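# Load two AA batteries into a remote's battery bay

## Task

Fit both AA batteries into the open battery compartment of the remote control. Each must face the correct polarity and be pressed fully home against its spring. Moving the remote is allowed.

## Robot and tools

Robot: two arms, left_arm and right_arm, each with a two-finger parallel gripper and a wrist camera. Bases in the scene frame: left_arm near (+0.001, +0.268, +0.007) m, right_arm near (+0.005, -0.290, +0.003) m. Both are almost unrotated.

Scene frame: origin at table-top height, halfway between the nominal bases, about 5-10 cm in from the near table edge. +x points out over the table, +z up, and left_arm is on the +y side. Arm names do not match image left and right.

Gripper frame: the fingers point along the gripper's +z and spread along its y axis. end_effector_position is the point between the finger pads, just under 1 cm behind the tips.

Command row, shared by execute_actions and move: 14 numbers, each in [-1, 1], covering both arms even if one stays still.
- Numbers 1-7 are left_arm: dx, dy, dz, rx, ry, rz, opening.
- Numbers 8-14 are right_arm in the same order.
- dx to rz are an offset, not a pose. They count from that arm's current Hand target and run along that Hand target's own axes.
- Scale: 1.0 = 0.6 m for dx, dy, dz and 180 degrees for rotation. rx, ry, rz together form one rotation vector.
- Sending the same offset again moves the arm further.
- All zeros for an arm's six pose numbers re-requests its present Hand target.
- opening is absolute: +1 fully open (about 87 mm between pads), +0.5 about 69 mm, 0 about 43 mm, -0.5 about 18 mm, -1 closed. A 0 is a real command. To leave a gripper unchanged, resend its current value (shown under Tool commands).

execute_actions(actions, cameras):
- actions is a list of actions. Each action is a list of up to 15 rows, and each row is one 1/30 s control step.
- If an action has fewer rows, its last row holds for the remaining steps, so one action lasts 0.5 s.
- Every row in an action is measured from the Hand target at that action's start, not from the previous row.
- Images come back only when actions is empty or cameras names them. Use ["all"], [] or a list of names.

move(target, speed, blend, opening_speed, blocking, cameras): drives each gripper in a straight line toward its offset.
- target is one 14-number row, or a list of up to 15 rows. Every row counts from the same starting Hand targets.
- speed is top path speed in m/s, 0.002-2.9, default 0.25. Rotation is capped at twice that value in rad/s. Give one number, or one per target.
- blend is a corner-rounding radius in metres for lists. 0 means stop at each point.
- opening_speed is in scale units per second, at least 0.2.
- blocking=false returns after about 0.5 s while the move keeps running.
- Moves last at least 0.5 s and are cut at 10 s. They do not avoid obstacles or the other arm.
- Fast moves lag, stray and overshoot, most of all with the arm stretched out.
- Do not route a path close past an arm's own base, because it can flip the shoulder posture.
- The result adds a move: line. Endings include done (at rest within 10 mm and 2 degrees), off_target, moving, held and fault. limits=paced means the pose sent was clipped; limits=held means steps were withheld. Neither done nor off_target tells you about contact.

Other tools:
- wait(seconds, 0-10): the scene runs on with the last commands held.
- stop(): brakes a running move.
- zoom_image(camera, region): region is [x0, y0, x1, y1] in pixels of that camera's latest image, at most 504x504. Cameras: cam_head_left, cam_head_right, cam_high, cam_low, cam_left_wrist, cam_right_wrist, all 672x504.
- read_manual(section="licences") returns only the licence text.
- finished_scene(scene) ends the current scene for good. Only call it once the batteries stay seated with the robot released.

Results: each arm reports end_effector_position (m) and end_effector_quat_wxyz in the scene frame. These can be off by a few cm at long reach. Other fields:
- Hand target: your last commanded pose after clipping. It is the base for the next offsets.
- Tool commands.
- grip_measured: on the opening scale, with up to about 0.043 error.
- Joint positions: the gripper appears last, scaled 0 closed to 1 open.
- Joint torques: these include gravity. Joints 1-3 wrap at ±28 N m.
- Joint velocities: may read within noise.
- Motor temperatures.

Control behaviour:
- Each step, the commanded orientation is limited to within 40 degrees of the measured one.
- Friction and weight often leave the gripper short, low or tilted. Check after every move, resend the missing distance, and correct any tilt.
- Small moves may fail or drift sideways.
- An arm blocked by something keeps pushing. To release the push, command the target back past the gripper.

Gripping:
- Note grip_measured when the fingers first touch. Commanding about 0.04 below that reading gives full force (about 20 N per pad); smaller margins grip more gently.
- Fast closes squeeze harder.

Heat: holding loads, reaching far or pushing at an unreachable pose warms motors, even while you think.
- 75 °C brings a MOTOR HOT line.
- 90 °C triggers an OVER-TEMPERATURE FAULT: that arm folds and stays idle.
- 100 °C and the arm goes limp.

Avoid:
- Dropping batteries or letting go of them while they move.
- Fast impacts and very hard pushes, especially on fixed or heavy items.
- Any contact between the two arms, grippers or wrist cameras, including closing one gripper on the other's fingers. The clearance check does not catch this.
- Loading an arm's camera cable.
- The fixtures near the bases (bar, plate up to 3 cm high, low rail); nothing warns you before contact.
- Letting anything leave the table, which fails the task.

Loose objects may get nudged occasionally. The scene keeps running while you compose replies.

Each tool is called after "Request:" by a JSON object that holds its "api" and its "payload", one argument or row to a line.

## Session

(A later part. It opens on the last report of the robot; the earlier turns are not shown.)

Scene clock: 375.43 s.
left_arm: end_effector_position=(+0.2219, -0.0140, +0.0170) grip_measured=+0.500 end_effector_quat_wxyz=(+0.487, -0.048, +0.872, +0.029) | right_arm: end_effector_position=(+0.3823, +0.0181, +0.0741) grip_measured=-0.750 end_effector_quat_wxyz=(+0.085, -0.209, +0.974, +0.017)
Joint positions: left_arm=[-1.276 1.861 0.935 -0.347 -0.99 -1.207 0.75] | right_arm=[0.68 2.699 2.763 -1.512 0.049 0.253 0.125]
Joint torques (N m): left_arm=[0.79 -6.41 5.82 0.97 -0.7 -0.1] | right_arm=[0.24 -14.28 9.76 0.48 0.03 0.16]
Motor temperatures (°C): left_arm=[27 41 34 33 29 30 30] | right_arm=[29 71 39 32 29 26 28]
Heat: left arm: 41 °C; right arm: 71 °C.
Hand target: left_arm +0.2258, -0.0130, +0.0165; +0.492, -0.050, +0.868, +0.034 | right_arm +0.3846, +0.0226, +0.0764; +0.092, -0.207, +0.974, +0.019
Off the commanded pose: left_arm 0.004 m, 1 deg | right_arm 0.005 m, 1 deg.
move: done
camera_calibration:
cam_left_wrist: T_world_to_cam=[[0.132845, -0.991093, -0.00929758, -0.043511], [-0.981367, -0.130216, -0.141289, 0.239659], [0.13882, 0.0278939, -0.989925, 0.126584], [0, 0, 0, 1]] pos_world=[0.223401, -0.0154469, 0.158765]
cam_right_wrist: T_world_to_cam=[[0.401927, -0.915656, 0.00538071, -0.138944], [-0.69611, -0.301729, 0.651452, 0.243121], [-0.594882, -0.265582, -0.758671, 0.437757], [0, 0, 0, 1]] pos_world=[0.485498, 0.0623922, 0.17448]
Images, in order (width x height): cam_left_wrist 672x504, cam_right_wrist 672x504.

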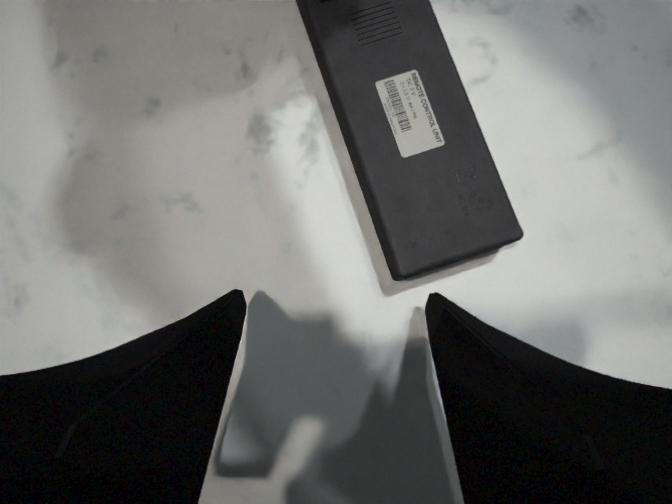

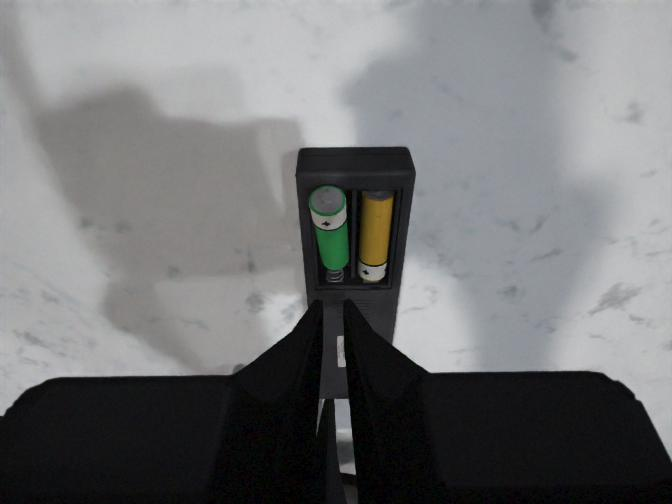

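Request:
{"api": "move", "payload": {
  "target": [
    [0,0,0,0,0,0,0.5,-0.0137,0.004,0,0,0,0,-0.75],
    [0,0,0,0,0,0,0.5,-0.004,0.004,0.05,0,0,0,-0.75],
    [0,0,0,0,0,0,0.5,0.0077,0.004,0.115,0,0,0,-0.75]
  ],
  "speed": 0.08,
  "cameras": ["cam_right_wrist","cam_low"]
}}

Request:
{"api": "zoom_image", "payload": {
  "camera": "cam_right_wrist",
  "region": [200, 180, 450, 450]
}}

Request:
{"api": "zoom_image", "payload": {
  "camera": "cam_low",
  "region": [420, 230, 520, 310]
}}

Scene clock: 380.50 s.
left_arm: end_effector_position=(+0.2219, -0.0140, +0.0170) grip_measured=+0.500 end_effector_quat_wxyz=(+0.487, -0.048, +0.872, +0.029) | right_arm: end_effector_position=(+0.3893, +0.0238, +0.0409) grip_measured=-0.749 end_effector_quat_wxyz=(+0.101, -0.208, +0.973, +0.025)
Joint positions: left_arm=[-1.276 1.861 0.935 -0.347 -0.99 -1.207 0.75] | right_arm=[0.68 2.6 2.437 -1.248 0.05 0.255 0.126]
Joint torques (N m): left_arm=[0.79 -6.41 5.81 0.98 -0.7 -0.1] | right_arm=[0.27 -10.96 2.78 1.24 0.06 0.11]
Motor temperatures (°C): left_arm=[27 41 34 33 29 30 30] | right_arm=[29 71 39 32 29 26 28]
Heat: left arm: 41 °C; right arm: 71 °C.
Hand target: left_arm +0.2258, -0.0130, +0.0165; +0.492, -0.050, +0.868, +0.034 | right_arm +0.3913, +0.0281, +0.0079; +0.092, -0.207, +0.974, +0.019
Off the commanded pose: left_arm 0.004 m, 1 deg | right_arm 0.033 m, 1 deg.
elbow stopped short (right arm): the move would have taken joint 3 (elbow) straighter than the controller allows.
move: off_target (right_arm)
camera_calibration:
cam_right_wrist: T_world_to_cam=[[0.400578, -0.916257, -0.00316964, -0.135492], [-0.71454, -0.314551, 0.624893, 0.279954], [-0.573559, -0.248054, -0.780704, 0.410395], [0, 0, 0, 1]] pos_world=[0.489699, 0.0657136, 0.145026]
Images, in order (width x height): cam_low 672x504, cam_right_wrist 672x504.

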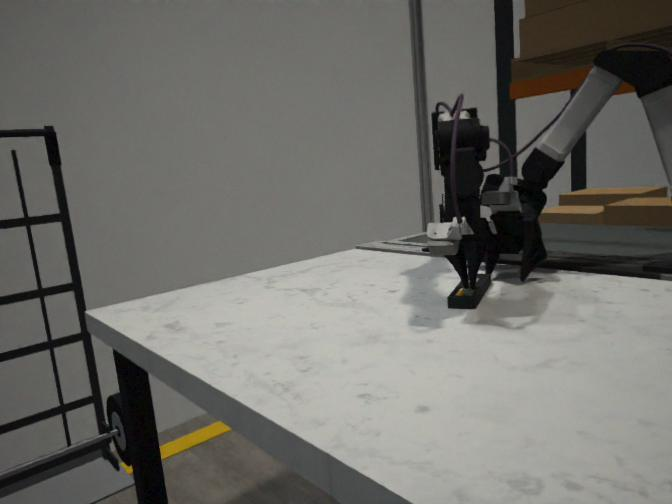

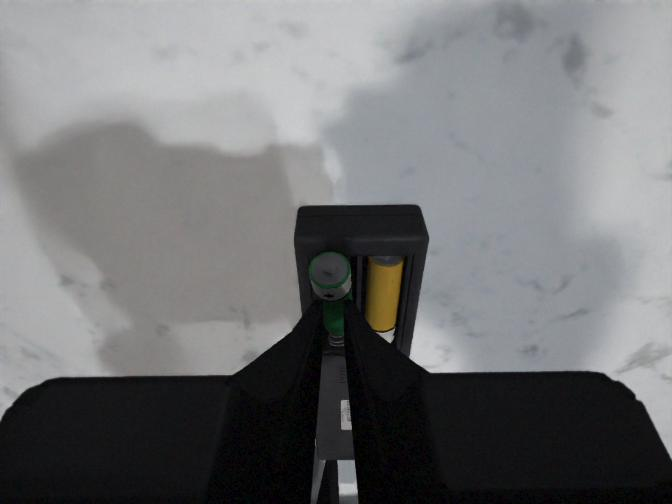

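Scaled by 1.867 from the camera's 672x504 image, which has a finer 960x720 frame.

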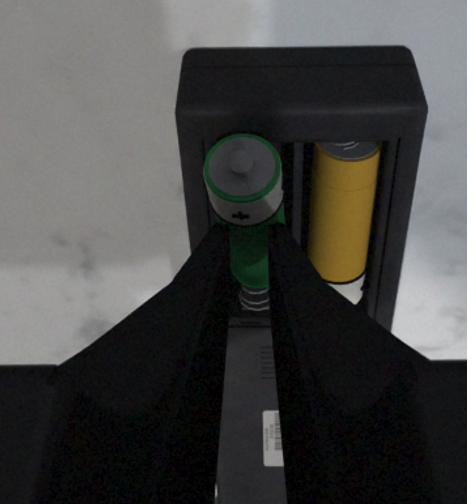

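Scaled by 5.040 from the camera's 672x504 image, which has a finer 960x720 frame.

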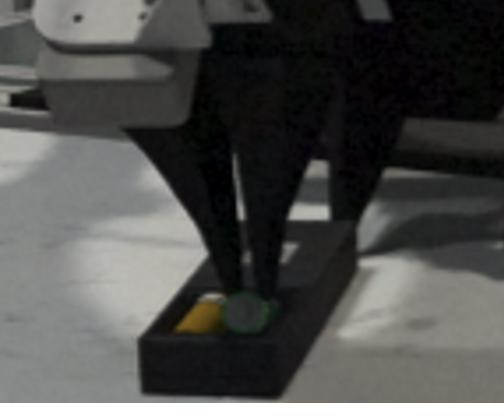

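Request:
{"api": "move", "payload": {
  "target": [
    [0,0,0,0,0,0,0.5,0.045,0,0,0,0,0,-0.75]
  ],
  "speed": 0.05,
  "cameras": ["cam_right_wrist","cam_low"]
}}

Request:
{"api": "zoom_image", "payload": {
  "camera": "cam_right_wrist",
  "region": [200, 180, 450, 450]
}}

Request:
{"api": "zoom_image", "payload": {
  "camera": "cam_low",
  "region": [420, 230, 520, 310]
}}

Scene clock: 382.43 s.
left_arm: end_effector_position=(+0.2220, -0.0139, +0.0171) grip_measured=+0.500 end_effector_quat_wxyz=(+0.487, -0.048, +0.871, +0.029) | right_arm: end_effector_position=(+0.3866, +0.0253, +0.0412) grip_measured=-0.749 end_effector_quat_wxyz=(+0.140, -0.203, +0.968, +0.046)
Joint positions: left_arm=[-1.276 1.861 0.935 -0.347 -0.99 -1.207 0.75] | right_arm=[0.685 2.443 2.144 -1.023 0.05 0.265 0.126]
Joint torques (N m): left_arm=[0.79 -6.41 5.82 0.98 -0.69 -0.1] | right_arm=[1.05 -9.92 2.32 0.57 0.08 0.12]
Motor temperatures (°C): left_arm=[27 41 34 33 29 30 30] | right_arm=[29 70 39 32 29 26 28]
Heat: left arm: 41 °C; right arm: 70 °C.
Hand target: left_arm +0.2258, -0.0129, +0.0166; +0.493, -0.050, +0.868, +0.034 | right_arm +0.3672, +0.0172, +0.0029; +0.092, -0.207, +0.974, +0.019
Off the commanded pose: left_arm 0.004 m, 1 deg | right_arm 0.044 m, 6 deg.
move: off_target (right_arm)
camera_calibration:
cam_right_wrist: T_world_to_cam=[[0.397171, -0.917273, -0.0294391, -0.130643], [-0.756268, -0.345293, 0.555726, 0.298051], [-0.519917, -0.198454, -0.830844, 0.389601], [0, 0, 0, 1]] pos_world=[0.479854, 0.0603975, 0.154217]
Images, in order (width x height): cam_low 672x504, cam_right_wrist 672x504.

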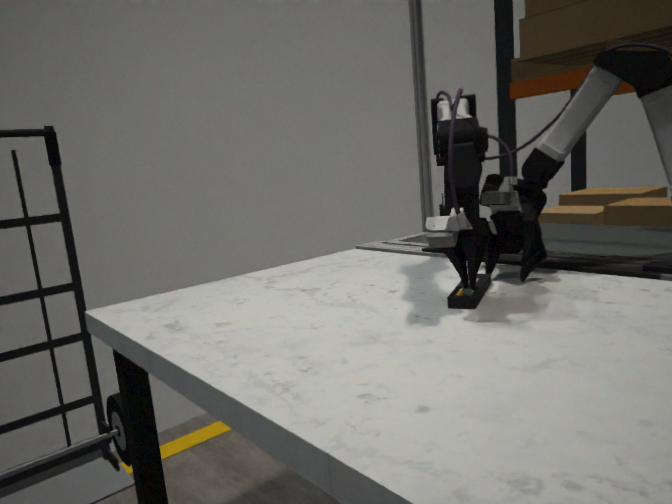

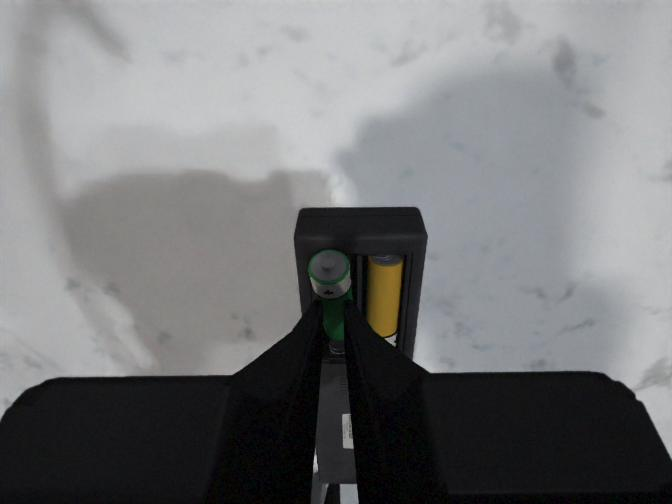

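Scaled by 1.867 from the camera's 672x504 image, which has a finer 960x720 frame.

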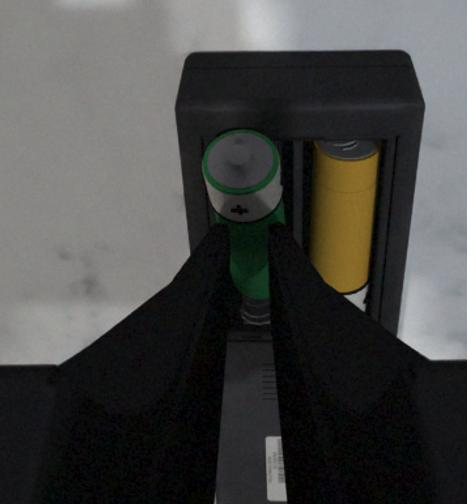

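Scaled by 5.040 from the camera's 672x504 image, which has a finer 960x720 frame.

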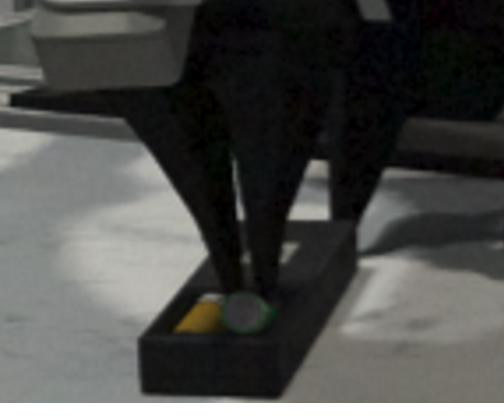

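Request:
{"api": "move", "payload": {
  "target": [
    [0,0,0,0,0,0,0.5,0.055,0,-0.03,0,0.04,0,-0.75]
  ],
  "speed": 0.06,
  "cameras": ["cam_right_wrist","cam_low"]
}}

Request:
{"api": "zoom_image", "payload": {
  "camera": "cam_right_wrist",
  "region": [200, 180, 450, 450]
}}

Request:
{"api": "zoom_image", "payload": {
  "camera": "cam_low",
  "region": [420, 230, 520, 310]
}}

Scene clock: 384.67 s.
left_arm: end_effector_position=(+0.2220, -0.0139, +0.0170) grip_measured=+0.500 end_effector_quat_wxyz=(+0.487, -0.048, +0.872, +0.029) | right_arm: end_effector_position=(+0.3526, +0.0063, +0.0273) grip_measured=-0.750 end_effector_quat_wxyz=(+0.068, -0.206, +0.976, +0.013)
Joint positions: left_arm=[-1.276 1.861 0.935 -0.347 -0.99 -1.207 0.75] | right_arm=[0.696 2.454 2.116 -1.143 0.043 0.278 0.125]
Joint torques (N m): left_arm=[0.79 -6.41 5.81 0.98 -0.7 -0.1] | right_arm=[0.65 -12.46 4.74 0.15 -0.16 0.13]
Motor temperatures (°C): left_arm=[27 41 34 33 29 30 30] | right_arm=[29 70 39 32 29 26 28]
Heat: left arm: 41 °C; right arm: 70 °C.
Hand target: left_arm +0.2258, -0.0129, +0.0166; +0.493, -0.050, +0.868, +0.034 | right_arm +0.3344, +0.0026, +0.0142; +0.031, -0.208, +0.978, +0.006
Off the commanded pose: left_arm 0.004 m, 1 deg | right_arm 0.023 m, 4 deg.
move: off_target (right_arm)
camera_calibration:
cam_right_wrist: T_world_to_cam=[[0.395253, -0.918552, 0.00608414, -0.1352], [-0.677847, -0.287195, 0.676788, 0.24218], [-0.619918, -0.271627, -0.736153, 0.389735], [0, 0, 0, 1]] pos_world=[0.459203, 0.0512265, 0.123822]
Images, in order (width x height): cam_low 672x504, cam_right_wrist 672x504.

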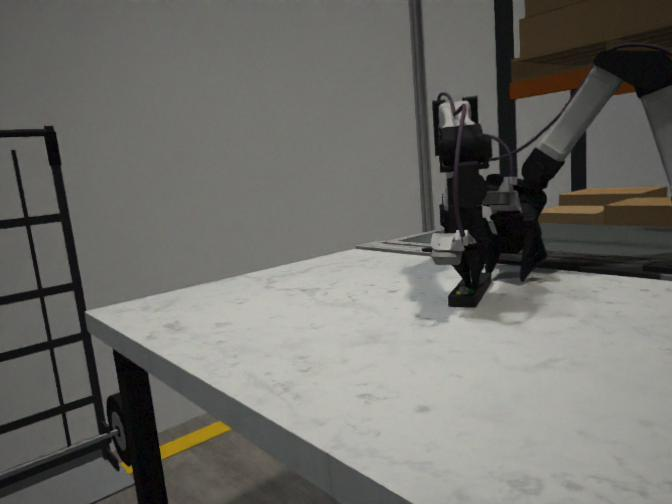

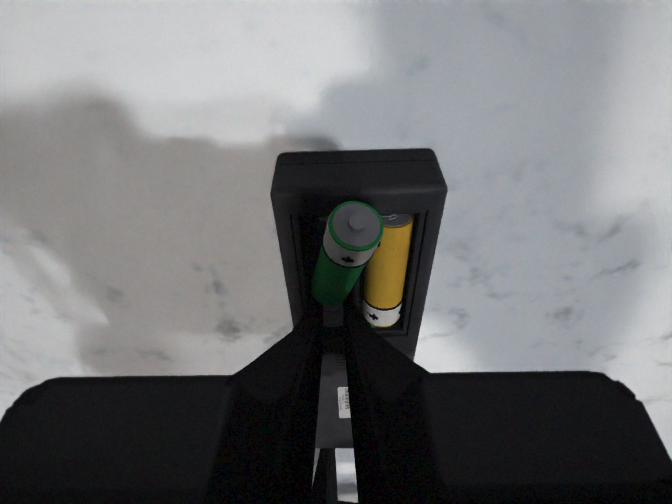

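Scaled by 1.867 from the camera's 672x504 image, which has a finer 960x720 frame.

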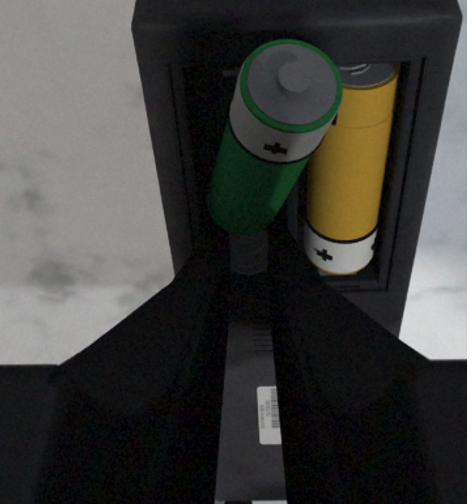

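Scaled by 5.040 from the camera's 672x504 image, which has a finer 960x720 frame.

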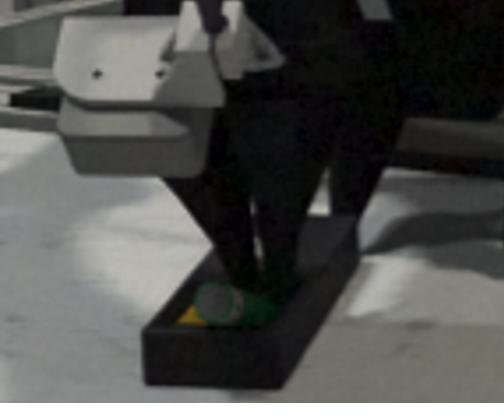

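Request:
{"api": "move", "payload": {
  "target": [
    [0,0,0,0,0,0,0.5,-0.005,0,-0.03,0,0,0,-0.75],
    [0,0,0,0,0,0,0.5,-0.03,0,-0.11,0,-0.035,0,-0.4]
  ],
  "speed": 0.1,
  "cameras": ["cam_right_wrist"]
}}

Request:
{"api": "zoom_image", "payload": {
  "camera": "cam_right_wrist",
  "region": [200, 100, 450, 370]
}}

Scene clock: 389.87 s.
left_arm: end_effector_position=(+0.2216, -0.0146, +0.0166) grip_measured=+0.500 end_effector_quat_wxyz=(+0.486, -0.048, +0.872, +0.028) | right_arm: end_effector_position=(+0.3407, +0.0004, +0.0561) grip_measured=-0.400 end_effector_quat_wxyz=(+0.052, -0.209, +0.977, +0.005)
Joint positions: left_arm=[-1.276 1.861 0.935 -0.345 -0.986 -1.207 0.75] | right_arm=[0.703 2.435 2.194 -1.278 0.042 0.28 0.3]
Joint torques (N m): left_arm=[0.79 -6.41 5.82 0.96 -0.74 -0.09] | right_arm=[0.42 -18.13 10.09 0.37 0.09 0.14]
Motor temperatures (°C): left_arm=[27 41 34 33 29 30 30] | right_arm=[29 70 39 31 29 26 28]
Heat: left arm: 41 °C; right arm: 70 °C.
Hand target: left_arm +0.2258, -0.0130, +0.0166; +0.493, -0.050, +0.868, +0.034 | right_arm +0.3471, +0.0084, +0.0813; +0.085, -0.207, +0.974, +0.017
Off the commanded pose: left_arm 0.005 m, 1 deg | right_arm 0.027 m, 4 deg.
move: off_target (right_arm); target 2's new opening was sent with right_arm's hand 0.027 m and 4 deg from that target
camera_calibration:
cam_right_wrist: T_world_to_cam=[[0.40062, -0.916092, 0.0166794, -0.138499], [-0.656303, -0.274213, 0.702903, 0.204213], [-0.639351, -0.292544, -0.71109, 0.407118], [0, 0, 0, 1]] pos_world=[0.449802, 0.0482197, 0.148266]
Images, in order (width x height): cam_right_wrist 672x504.

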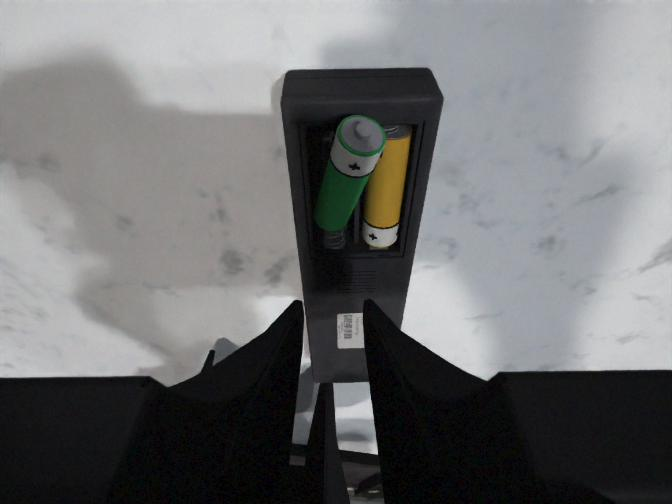

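Scaled by 1.867 from the camera's 672x504 image, which has a finer 960x720 frame.

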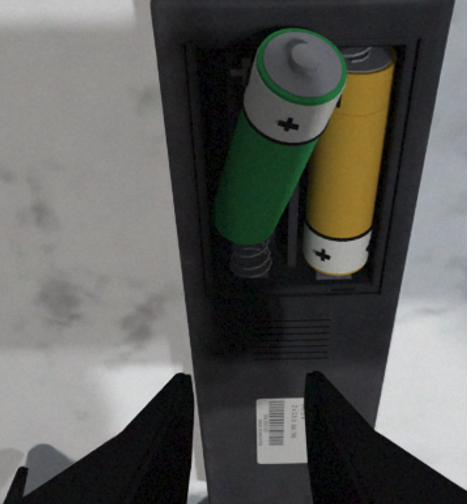

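Request:
{"api": "move", "payload": {
  "target": [
    [0,0,0,0,0,0,0.5,-0.074,-0.016,0.013,0,0,0,-0.35]
  ],
  "speed": 0.1,
  "cameras": ["cam_right_wrist"]
}}

Request:
{"api": "zoom_image", "payload": {
  "camera": "cam_right_wrist",
  "region": [200, 130, 450, 400]
}}

Scene clock: 392.40 s.
left_arm: end_effector_position=(+0.2216, -0.0146, +0.0166) grip_measured=+0.500 end_effector_quat_wxyz=(+0.486, -0.048, +0.872, +0.028) | right_arm: end_effector_position=(+0.3868, +0.0177, +0.0788) grip_measured=-0.350 end_effector_quat_wxyz=(+0.091, -0.206, +0.974, +0.024)
Joint positions: left_arm=[-1.276 1.861 0.935 -0.345 -0.986 -1.207 0.75] | right_arm=[0.672 2.725 2.835 -1.541 0.042 0.252 0.325]
Joint torques (N m): left_arm=[0.79 -6.41 5.81 0.96 -0.74 -0.1] | right_arm=[-0.39 -14.56 9.73 0.53 0.03 -0.04]
Motor temperatures (°C): left_arm=[27 41 34 33 29 30 30] | right_arm=[29 70 39 31 29 26 28]
Heat: left arm: 41 °C; right arm: 70 °C.
Hand target: left_arm +0.2258, -0.0130, +0.0166; +0.493, -0.050, +0.868, +0.034 | right_arm +0.3921, +0.0180, +0.0812; +0.084, -0.207, +0.974, +0.017
Off the commanded pose: left_arm 0.005 m, 1 deg | right_arm 0.006 m, 1 deg.
elbow stopped short (right arm): the move would have taken joint 3 (elbow) straighter than the controller allows.
move: done
camera_calibration:
cam_right_wrist: T_world_to_cam=[[0.396553, -0.917999, -0.00492728, -0.138207], [-0.703817, -0.307469, 0.640394, 0.247033], [-0.589396, -0.250482, -0.768031, 0.442134], [0, 0, 0, 1]] pos_world=[0.489265, 0.0598281, 0.180693]
Images, in order (width x height): cam_right_wrist 672x504.

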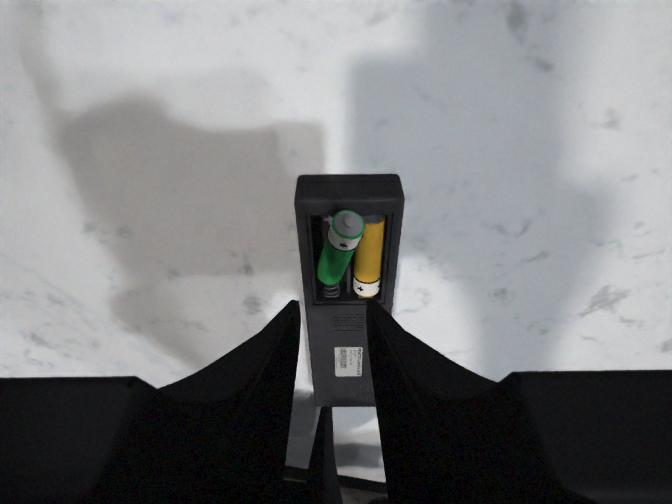

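Scaled by 1.867 from the camera's 672x504 image, which has a finer 960x720 frame.

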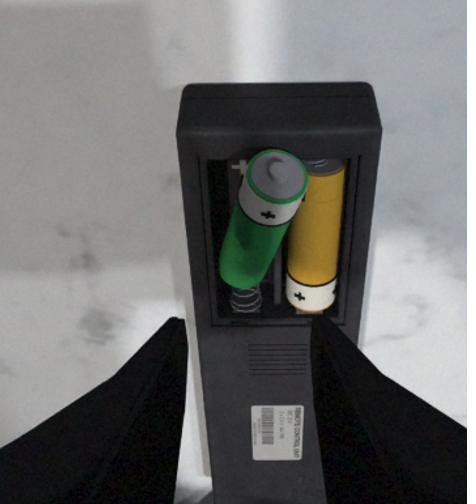

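Request:
{"api": "move", "payload": {
  "target": [
    [0,0,0,0,0,0,0.5,0.0,-0.006,0.04,0,-0.035,0,-0.35],
    [0,0,0,0,0,0,0.5,0.005,-0.006,0.068,0,-0.035,0,-0.35]
  ],
  "speed": 0.08,
  "cameras": ["cam_right_wrist"]
}}

Request:
{"api": "zoom_image", "payload": {
  "camera": "cam_right_wrist",
  "region": [200, 180, 450, 450]
}}

Scene clock: 395.97 s.
left_arm: end_effector_position=(+0.2217, -0.0145, +0.0168) grip_measured=+0.500 end_effector_quat_wxyz=(+0.486, -0.048, +0.872, +0.028) | right_arm: end_effector_position=(+0.3901, +0.0154, +0.0365) grip_measured=-0.350 end_effector_quat_wxyz=(+0.118, -0.206, +0.971, +0.026)
Joint positions: left_arm=[-1.276 1.861 0.935 -0.345 -0.987 -1.207 0.75] | right_arm=[0.671 2.507 2.246 -1.118 0.062 0.245 0.325]
Joint torques (N m): left_arm=[0.79 -6.41 5.82 0.96 -0.73 -0.1] | right_arm=[-0.36 -16.75 4.93 1.01 0.14 -0.04]
Motor temperatures (°C): left_arm=[27 41 34 33 29 30 30] | right_arm=[29 71 39 31 29 26 28]
Heat: left arm: 41 °C; right arm: 71 °C.
Hand target: left_arm +0.2258, -0.0130, +0.0165; +0.492, -0.050, +0.868, +0.034 | right_arm +0.3973, +0.0162, +0.0404; +0.138, -0.206, +0.968, +0.028
Off the commanded pose: left_arm 0.004 m, 1 deg | right_arm 0.008 m, 2 deg.
move: done
camera_calibration:
cam_right_wrist: T_world_to_cam=[[0.398003, -0.917383, 0.00111724, -0.142579], [-0.735697, -0.318451, 0.597779, 0.289892], [-0.548037, -0.23874, -0.80166, 0.396069], [0, 0, 0, 1]] pos_world=[0.48708, 0.056074, 0.144381]
Images, in order (width x height): cam_right_wrist 672x504.

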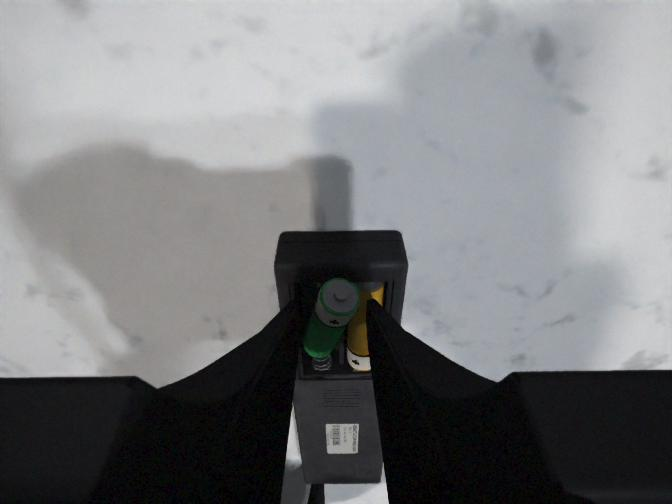

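Scaled by 1.867 from the camera's 672x504 image, which has a finer 960x720 frame.

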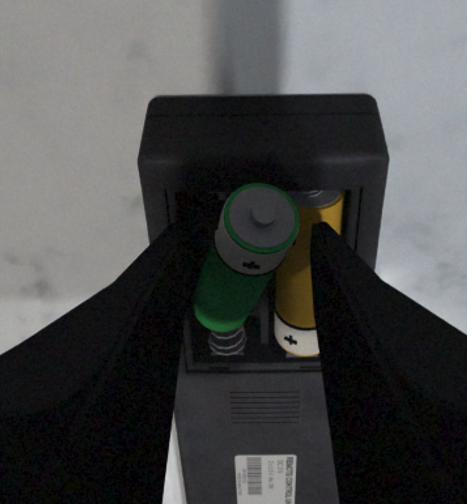

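Request:
{"api": "move", "payload": {
  "target": [
    [0,0,0,0,0,0,0.5,0,0.0,0.0,0,0,0,-0.8],
    [0,0,0,0,0,0,0.5,-0.002,0.0095,-0.004,0,0,0,-0.8]
  ],
  "speed": 0.06,
  "opening_speed": 0.6,
  "cameras": ["cam_right_wrist"]
}}

Request:
{"api": "zoom_image", "payload": {
  "camera": "cam_right_wrist",
  "region": [200, 180, 450, 450]
}}

Scene clock: 398.57 s.
left_arm: end_effector_position=(+0.2221, -0.0143, +0.0171) grip_measured=+0.500 end_effector_quat_wxyz=(+0.487, -0.048, +0.871, +0.028) | right_arm: end_effector_position=(+0.3931, +0.0161, +0.0363) grip_measured=-0.607 end_effector_quat_wxyz=(+0.124, -0.206, +0.970, +0.025)
Joint positions: left_arm=[-1.276 1.861 0.935 -0.345 -0.99 -1.207 0.75] | right_arm=[0.671 2.507 2.243 -1.105 0.069 0.244 0.196]
Joint torques (N m): left_arm=[0.79 -6.41 5.81 0.96 -0.7 -0.1] | right_arm=[0.38 -15.9 7.86 0.74 0.09 0.15]
Motor temperatures (°C): left_arm=[27 41 34 33 29 30 30] | right_arm=[29 71 39 32 29 26 28]
Heat: left arm: 41 °C; right arm: 71 °C.
Hand target: left_arm +0.2258, -0.0130, +0.0166; +0.493, -0.050, +0.868, +0.034 | right_arm +0.3955, +0.0217, +0.0433; +0.138, -0.206, +0.968, +0.029
Off the commanded pose: left_arm 0.004 m, 1 deg | right_arm 0.009 m, 2 deg.
move: done
camera_calibration:
cam_right_wrist: T_world_to_cam=[[0.398026, -0.917357, 0.00553185, -0.143397], [-0.743476, -0.319038, 0.587757, 0.295874], [-0.537418, -0.238055, -0.809019, 0.393701], [0, 0, 0, 1]] pos_world=[0.488633, 0.0565709, 0.145402]
Images, in order (width x height): cam_right_wrist 672x504.

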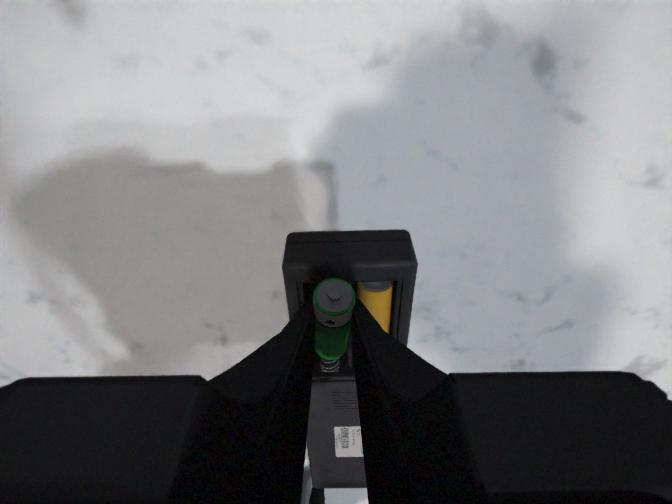

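Scaled by 1.867 from the camera's 672x504 image, which has a finer 960x720 frame.

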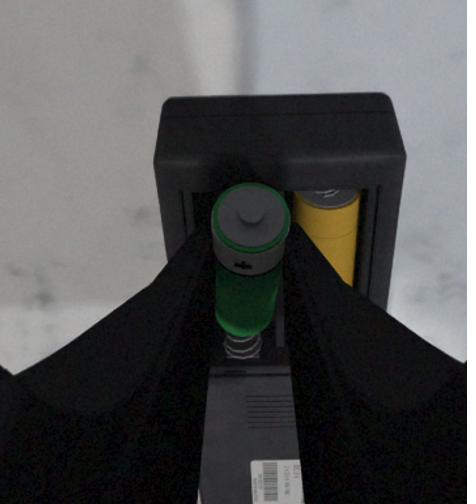

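Request:
{"api": "move", "payload": {
  "target": [
    [0,0,0,0,0,0,0.5,0.058,0.003,-0.008,0,0,0,-0.9],
    [0,0,0,0,0,0,0.5,0.058,0.003,-0.004,0,0.04,0,-0.9]
  ],
  "speed": 0.06,
  "cameras": ["cam_right_wrist","cam_low"]
}}

Request:
{"api": "zoom_image", "payload": {
  "camera": "cam_right_wrist",
  "region": [200, 180, 450, 450]
}}

Request:
{"api": "zoom_image", "payload": {
  "camera": "cam_low",
  "region": [420, 230, 520, 310]
}}

Scene clock: 402.20 s.
left_arm: end_effector_position=(+0.2215, -0.0151, +0.0165) grip_measured=+0.500 end_effector_quat_wxyz=(+0.485, -0.048, +0.873, +0.026) | right_arm: end_effector_position=(+0.3821, +0.0129, +0.0394) grip_measured=-0.607 end_effector_quat_wxyz=(+0.122, -0.204, +0.971, +0.016)
Joint positions: left_arm=[-1.276 1.861 0.935 -0.343 -0.984 -1.207 0.75] | right_arm=[0.684 2.464 2.179 -1.097 0.085 0.261 0.196]
Joint torques (N m): left_arm=[0.79 -6.42 5.82 0.95 -0.77 -0.09] | right_arm=[0.16 -13.01 9.17 -0.15 -0.33 0.11]
Motor temperatures (°C): left_arm=[27 41 34 33 29 30 30] | right_arm=[29 71 39 31 29 26 28]
Heat: left arm: 41 °C; right arm: 71 °C.
Hand target: left_arm +0.2258, -0.0129, +0.0165; +0.493, -0.050, +0.868, +0.034 | right_arm +0.3635, +0.0094, +0.0357; +0.077, -0.207, +0.975, +0.016
Off the commanded pose: left_arm 0.005 m, 1 deg | right_arm 0.019 m, 5 deg.
move: off_target (right_arm)
camera_calibration:
cam_right_wrist: T_world_to_cam=[[0.391169, -0.920083, 0.0208289, -0.139984], [-0.74473, -0.30316, 0.594535, 0.284871], [-0.540707, -0.248076, -0.8038, 0.390837], [0, 0, 0, 1]] pos_world=[0.478237, 0.0545215, 0.147705]
Images, in order (width x height): cam_low 672x504, cam_right_wrist 672x504.

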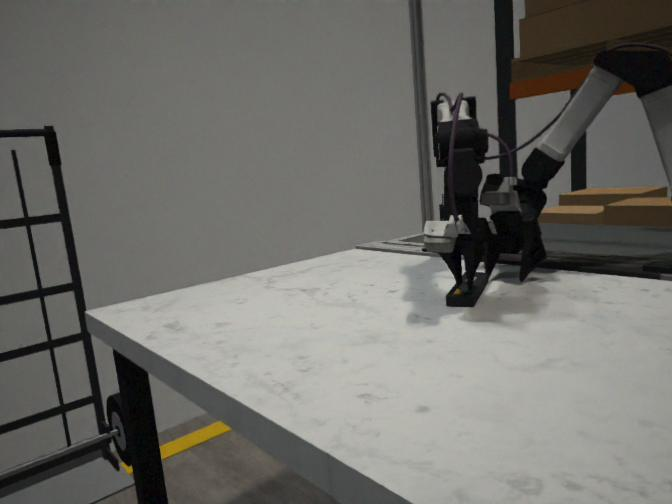

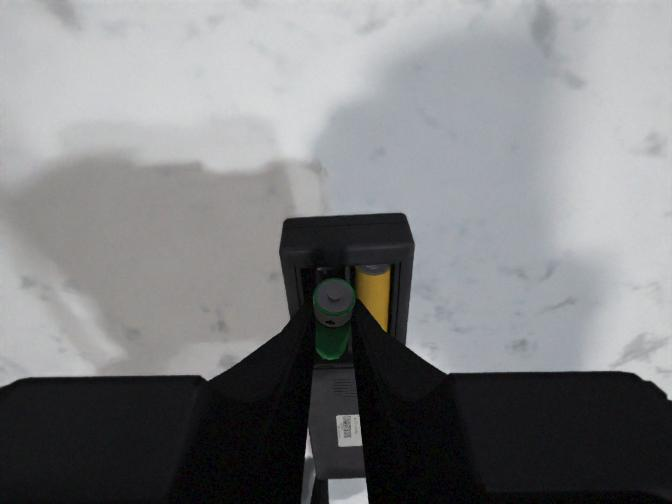

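Scaled by 1.867 from the camera's 672x504 image, which has a finer 960x720 frame.

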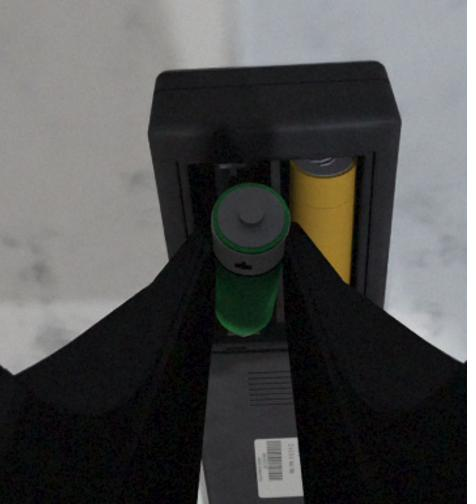

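Scaled by 5.040 from the camera's 672x504 image, which has a finer 960x720 frame.

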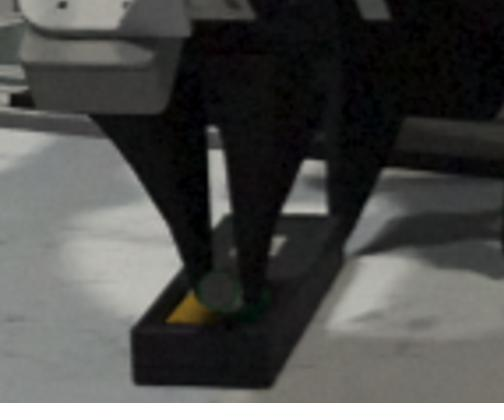

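Request:
{"api": "move", "payload": {
  "target": [
    [0,0,0,0,0,0,0.5,0.01,0,0.05,0,0.0,0,-0.9],
    [0,0,0,0,0,0,0.5,0.015,0,0.06,0,0.05,0,-0.9]
  ],
  "speed": 0.06,
  "cameras": ["cam_right_wrist","cam_low"]
}}

Request:
{"api": "zoom_image", "payload": {
  "camera": "cam_right_wrist",
  "region": [200, 180, 450, 450]
}}

Request:
{"api": "zoom_image", "payload": {
  "camera": "cam_low",
  "region": [420, 230, 520, 310]
}}

Scene clock: 406.03 s.
left_arm: end_effector_position=(+0.2214, -0.0153, +0.0164) grip_measured=+0.500 end_effector_quat_wxyz=(+0.485, -0.048, +0.873, +0.026) | right_arm: end_effector_position=(+0.3826, +0.0136, +0.0326) grip_measured=-0.607 end_effector_quat_wxyz=(+0.069, -0.203, +0.977, +0.007)
Joint positions: left_arm=[-1.276 1.861 0.935 -0.343 -0.983 -1.207 0.75] | right_arm=[0.674 2.651 2.5 -1.334 0.054 0.261 0.196]
Joint torques (N m): left_arm=[0.79 -6.42 5.83 0.94 -0.77 -0.1] | right_arm=[0.05 -9.02 5.97 -0.01 -0.41 0.01]
Motor temperatures (°C): left_arm=[27 42 34 33 29 30 30] | right_arm=[29 70 39 31 29 26 28]
Heat: left arm: 42 °C; right arm: 70 °C.
Hand target: left_arm +0.2258, -0.0129, +0.0166; +0.493, -0.050, +0.868, +0.034 | right_arm +0.3606, +0.0081, -0.0012; +0.000, -0.208, +0.978, -0.001
Off the commanded pose: left_arm 0.005 m, 1 deg | right_arm 0.041 m, 8 deg.
move: off_target (right_arm)
camera_calibration:
cam_right_wrist: T_world_to_cam=[[0.388768, -0.921131, 0.0194231, -0.138302], [-0.682955, -0.273966, 0.677138, 0.262734], [-0.618411, -0.276514, -0.7356, 0.413614], [0, 0, 0, 1]] pos_world=[0.488986, 0.0589555, 0.129033]
Images, in order (width x height): cam_low 672x504, cam_right_wrist 672x504.

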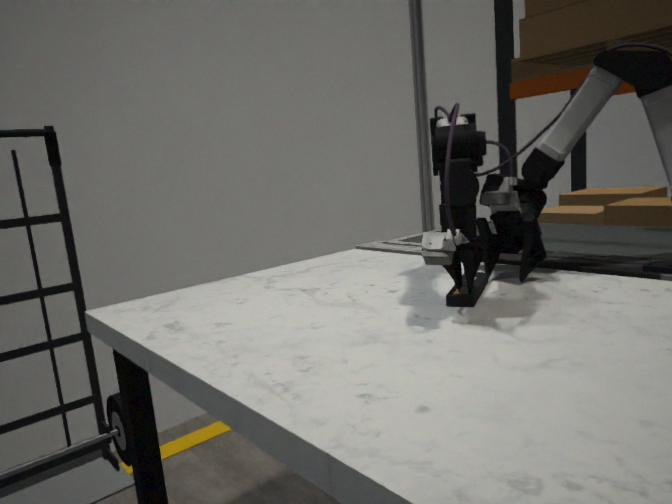

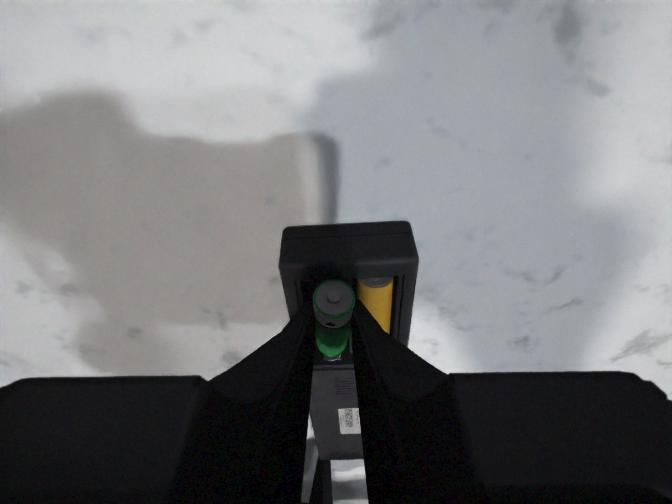

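Scaled by 1.867 from the camera's 672x504 image, which has a finer 960x720 frame.

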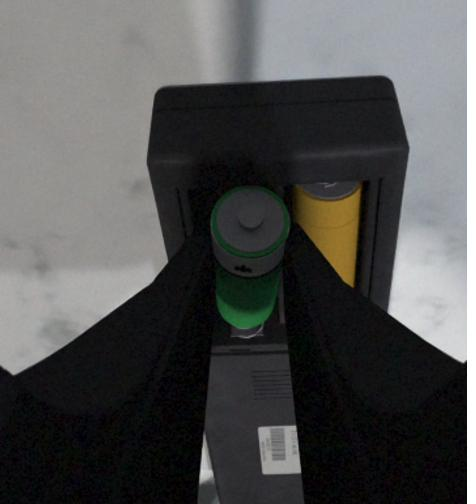

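Scaled by 5.040 from the camera's 672x504 image, which has a finer 960x720 frame.

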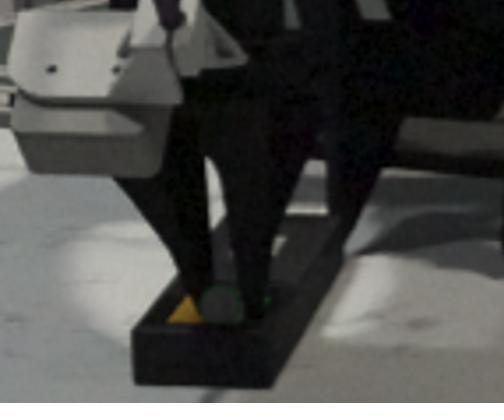

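Request:
{"api": "move", "payload": {
  "target": [
    [0,0,0,0,0,0,0.5,-0.03,0,-0.035,0,-0.04,0,-0.9],
    [0,0,0,0,0,0,0.5,-0.03,0,-0.035,0,-0.04,0,-0.45],
    [0,0,0,0,0,0,0.5,-0.02,0,-0.14,0,-0.06,0,-0.45]
  ],
  "speed": 0.1,
  "cameras": ["cam_right_wrist","cam_low"]
}}

Request:
{"api": "zoom_image", "payload": {
  "camera": "cam_right_wrist",
  "region": [200, 130, 450, 400]
}}

Request:
{"api": "zoom_image", "payload": {
  "camera": "cam_low",
  "region": [420, 230, 520, 310]
}}

Scene clock: 410.23 s.
left_arm: end_effector_position=(+0.2216, -0.0153, +0.0165) grip_measured=+0.500 end_effector_quat_wxyz=(+0.485, -0.048, +0.873, +0.026) | right_arm: end_effector_position=(+0.3700, +0.0060, +0.0600) grip_measured=-0.450 end_effector_quat_wxyz=(+0.068, -0.207, +0.976, +0.005)
Joint positions: left_arm=[-1.276 1.861 0.935 -0.342 -0.984 -1.207 0.75] | right_arm=[0.679 2.565 2.449 -1.372 0.056 0.258 0.275]
Joint torques (N m): left_arm=[0.79 -6.42 5.82 0.94 -0.76 -0.1] | right_arm=[0.46 -18.78 8.72 0.41 -0.01 0.1]
Motor temperatures (°C): left_arm=[27 42 34 33 29 30 30] | right_arm=[29 70 39 31 29 26 28]
Heat: left arm: 42 °C; right arm: 70 °C.
Hand target: left_arm +0.2258, -0.0130, +0.0165; +0.493, -0.050, +0.868, +0.034 | right_arm +0.3715, +0.0131, +0.0827; +0.092, -0.207, +0.974, +0.019
Off the commanded pose: left_arm 0.005 m, 1 deg | right_arm 0.024 m, 3 deg.
move: off_target (right_arm); target 2's new opening was sent with right_arm's hand 0.015 m and 2 deg from that target
camera_calibration:
cam_right_wrist: T_world_to_cam=[[0.395911, -0.918005, 0.0228183, -0.143724], [-0.679759, -0.276274, 0.679412, 0.232243], [-0.6174, -0.284498, -0.733402, 0.423423], [0, 0, 0, 1]] pos_world=[0.476192, 0.0526859, 0.156031]
Images, in order (width x height): cam_low 672x504, cam_right_wrist 672x504.

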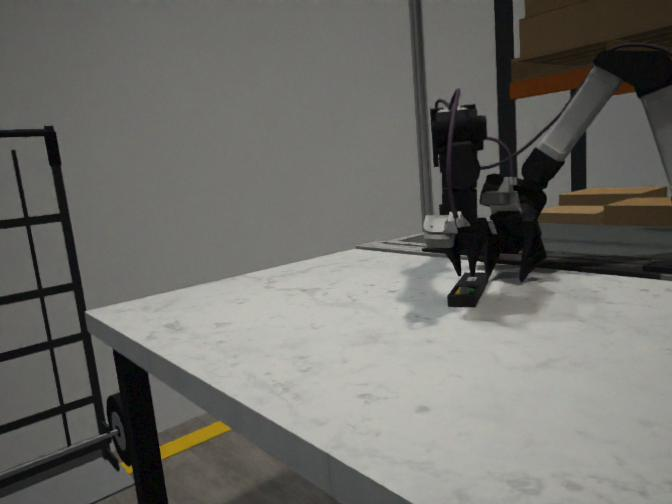

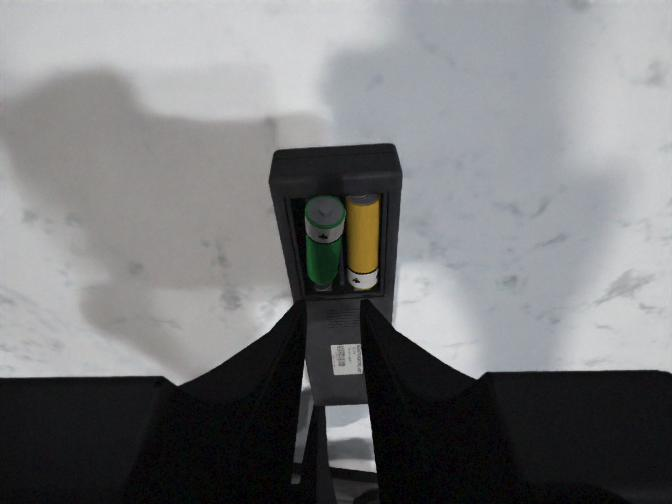

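Scaled by 1.867 from the camera's 672x504 image, which has a finer 960x720 frame.

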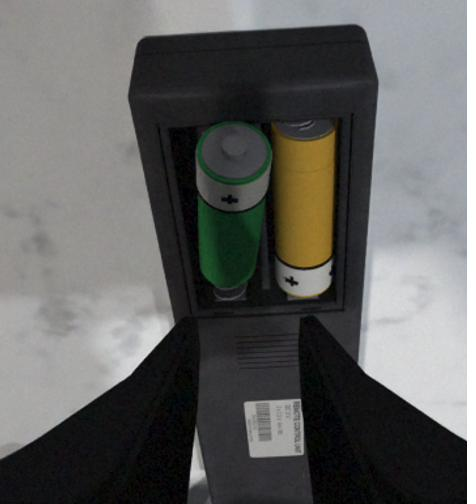

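Scaled by 5.040 from the camera's 672x504 image, which has a finer 960x720 frame.

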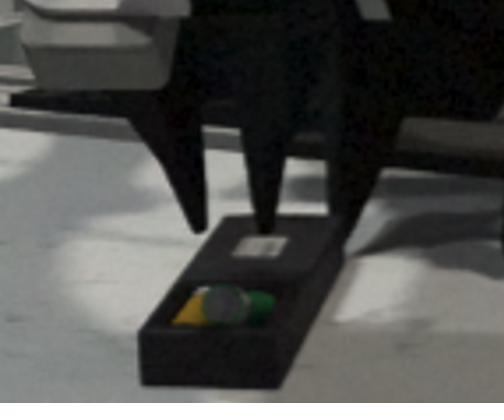

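Request:
{"api": "move", "payload": {
  "target": [
    [0,0,0,0,0,0,0.5,-0.0238,0.0035,-0.005,0,0,0,-0.72],
    [0,0,0,0,0,0,0.5,-0.02,0.0035,0.035,0,0,0,-0.72]
  ],
  "speed": 0.1,
  "cameras": ["cam_right_wrist"]
}}

Request:
{"api": "zoom_image", "payload": {
  "camera": "cam_right_wrist",
  "region": [200, 130, 450, 400]
}}

Scene clock: 413.70 s.
left_arm: end_effector_position=(+0.2216, -0.0153, +0.0165) grip_measured=+0.500 end_effector_quat_wxyz=(+0.485, -0.048, +0.873, +0.026) | right_arm: end_effector_position=(+0.3816, +0.0155, +0.0438) grip_measured=-0.720 end_effector_quat_wxyz=(+0.066, -0.207, +0.976, +0.004)
Joint positions: left_arm=[-1.276 1.861 0.935 -0.342 -0.984 -1.207 0.75] | right_arm=[0.679 2.703 2.646 -1.435 0.056 0.258 0.14]
Joint torques (N m): left_arm=[0.79 -6.42 5.82 0.94 -0.76 -0.1] | right_arm=[0.29 -20.59 5.42 0.66 -0.01 0.06]
Motor temperatures (°C): left_arm=[27 42 34 33 29 30 30] | right_arm=[29 71 39 31 29 26 28]
Heat: left arm: 42 °C; right arm: 71 °C.
Hand target: left_arm +0.2258, -0.0130, +0.0165; +0.492, -0.050, +0.868, +0.034 | right_arm +0.3850, +0.0214, +0.0643; +0.092, -0.207, +0.974, +0.019
Off the commanded pose: left_arm 0.005 m, 1 deg | right_arm 0.022 m, 3 deg.
move: off_target (right_arm)
camera_calibration:
cam_right_wrist: T_world_to_cam=[[0.395967, -0.917952, 0.02397, -0.139337], [-0.677522, -0.274436, 0.682385, 0.252751], [-0.619819, -0.286442, -0.7306, 0.422199], [0, 0, 0, 1]] pos_world=[0.488104, 0.062395, 0.139325]
Images, in order (width x height): cam_right_wrist 672x504.

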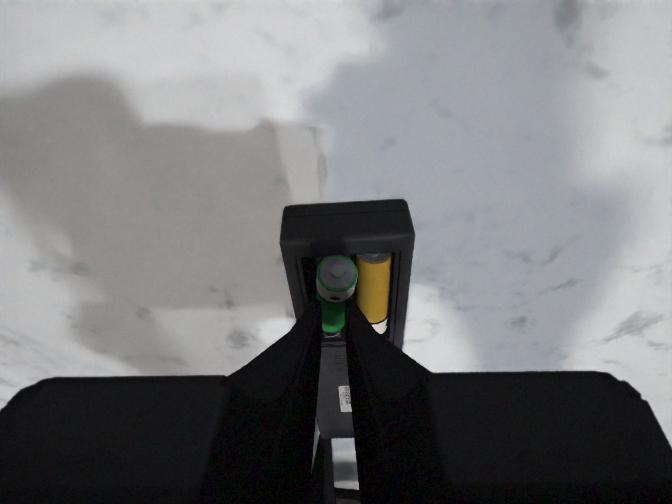

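Scaled by 1.867 from the camera's 672x504 image, which has a finer 960x720 frame.

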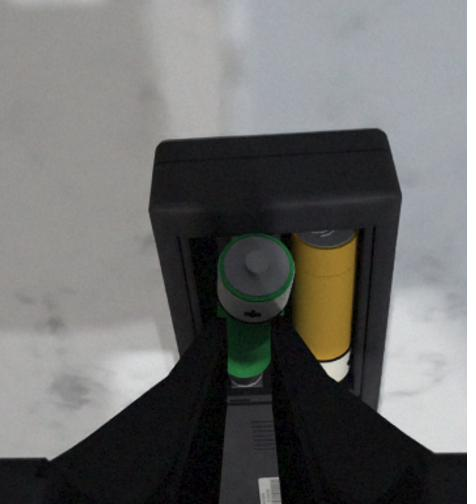

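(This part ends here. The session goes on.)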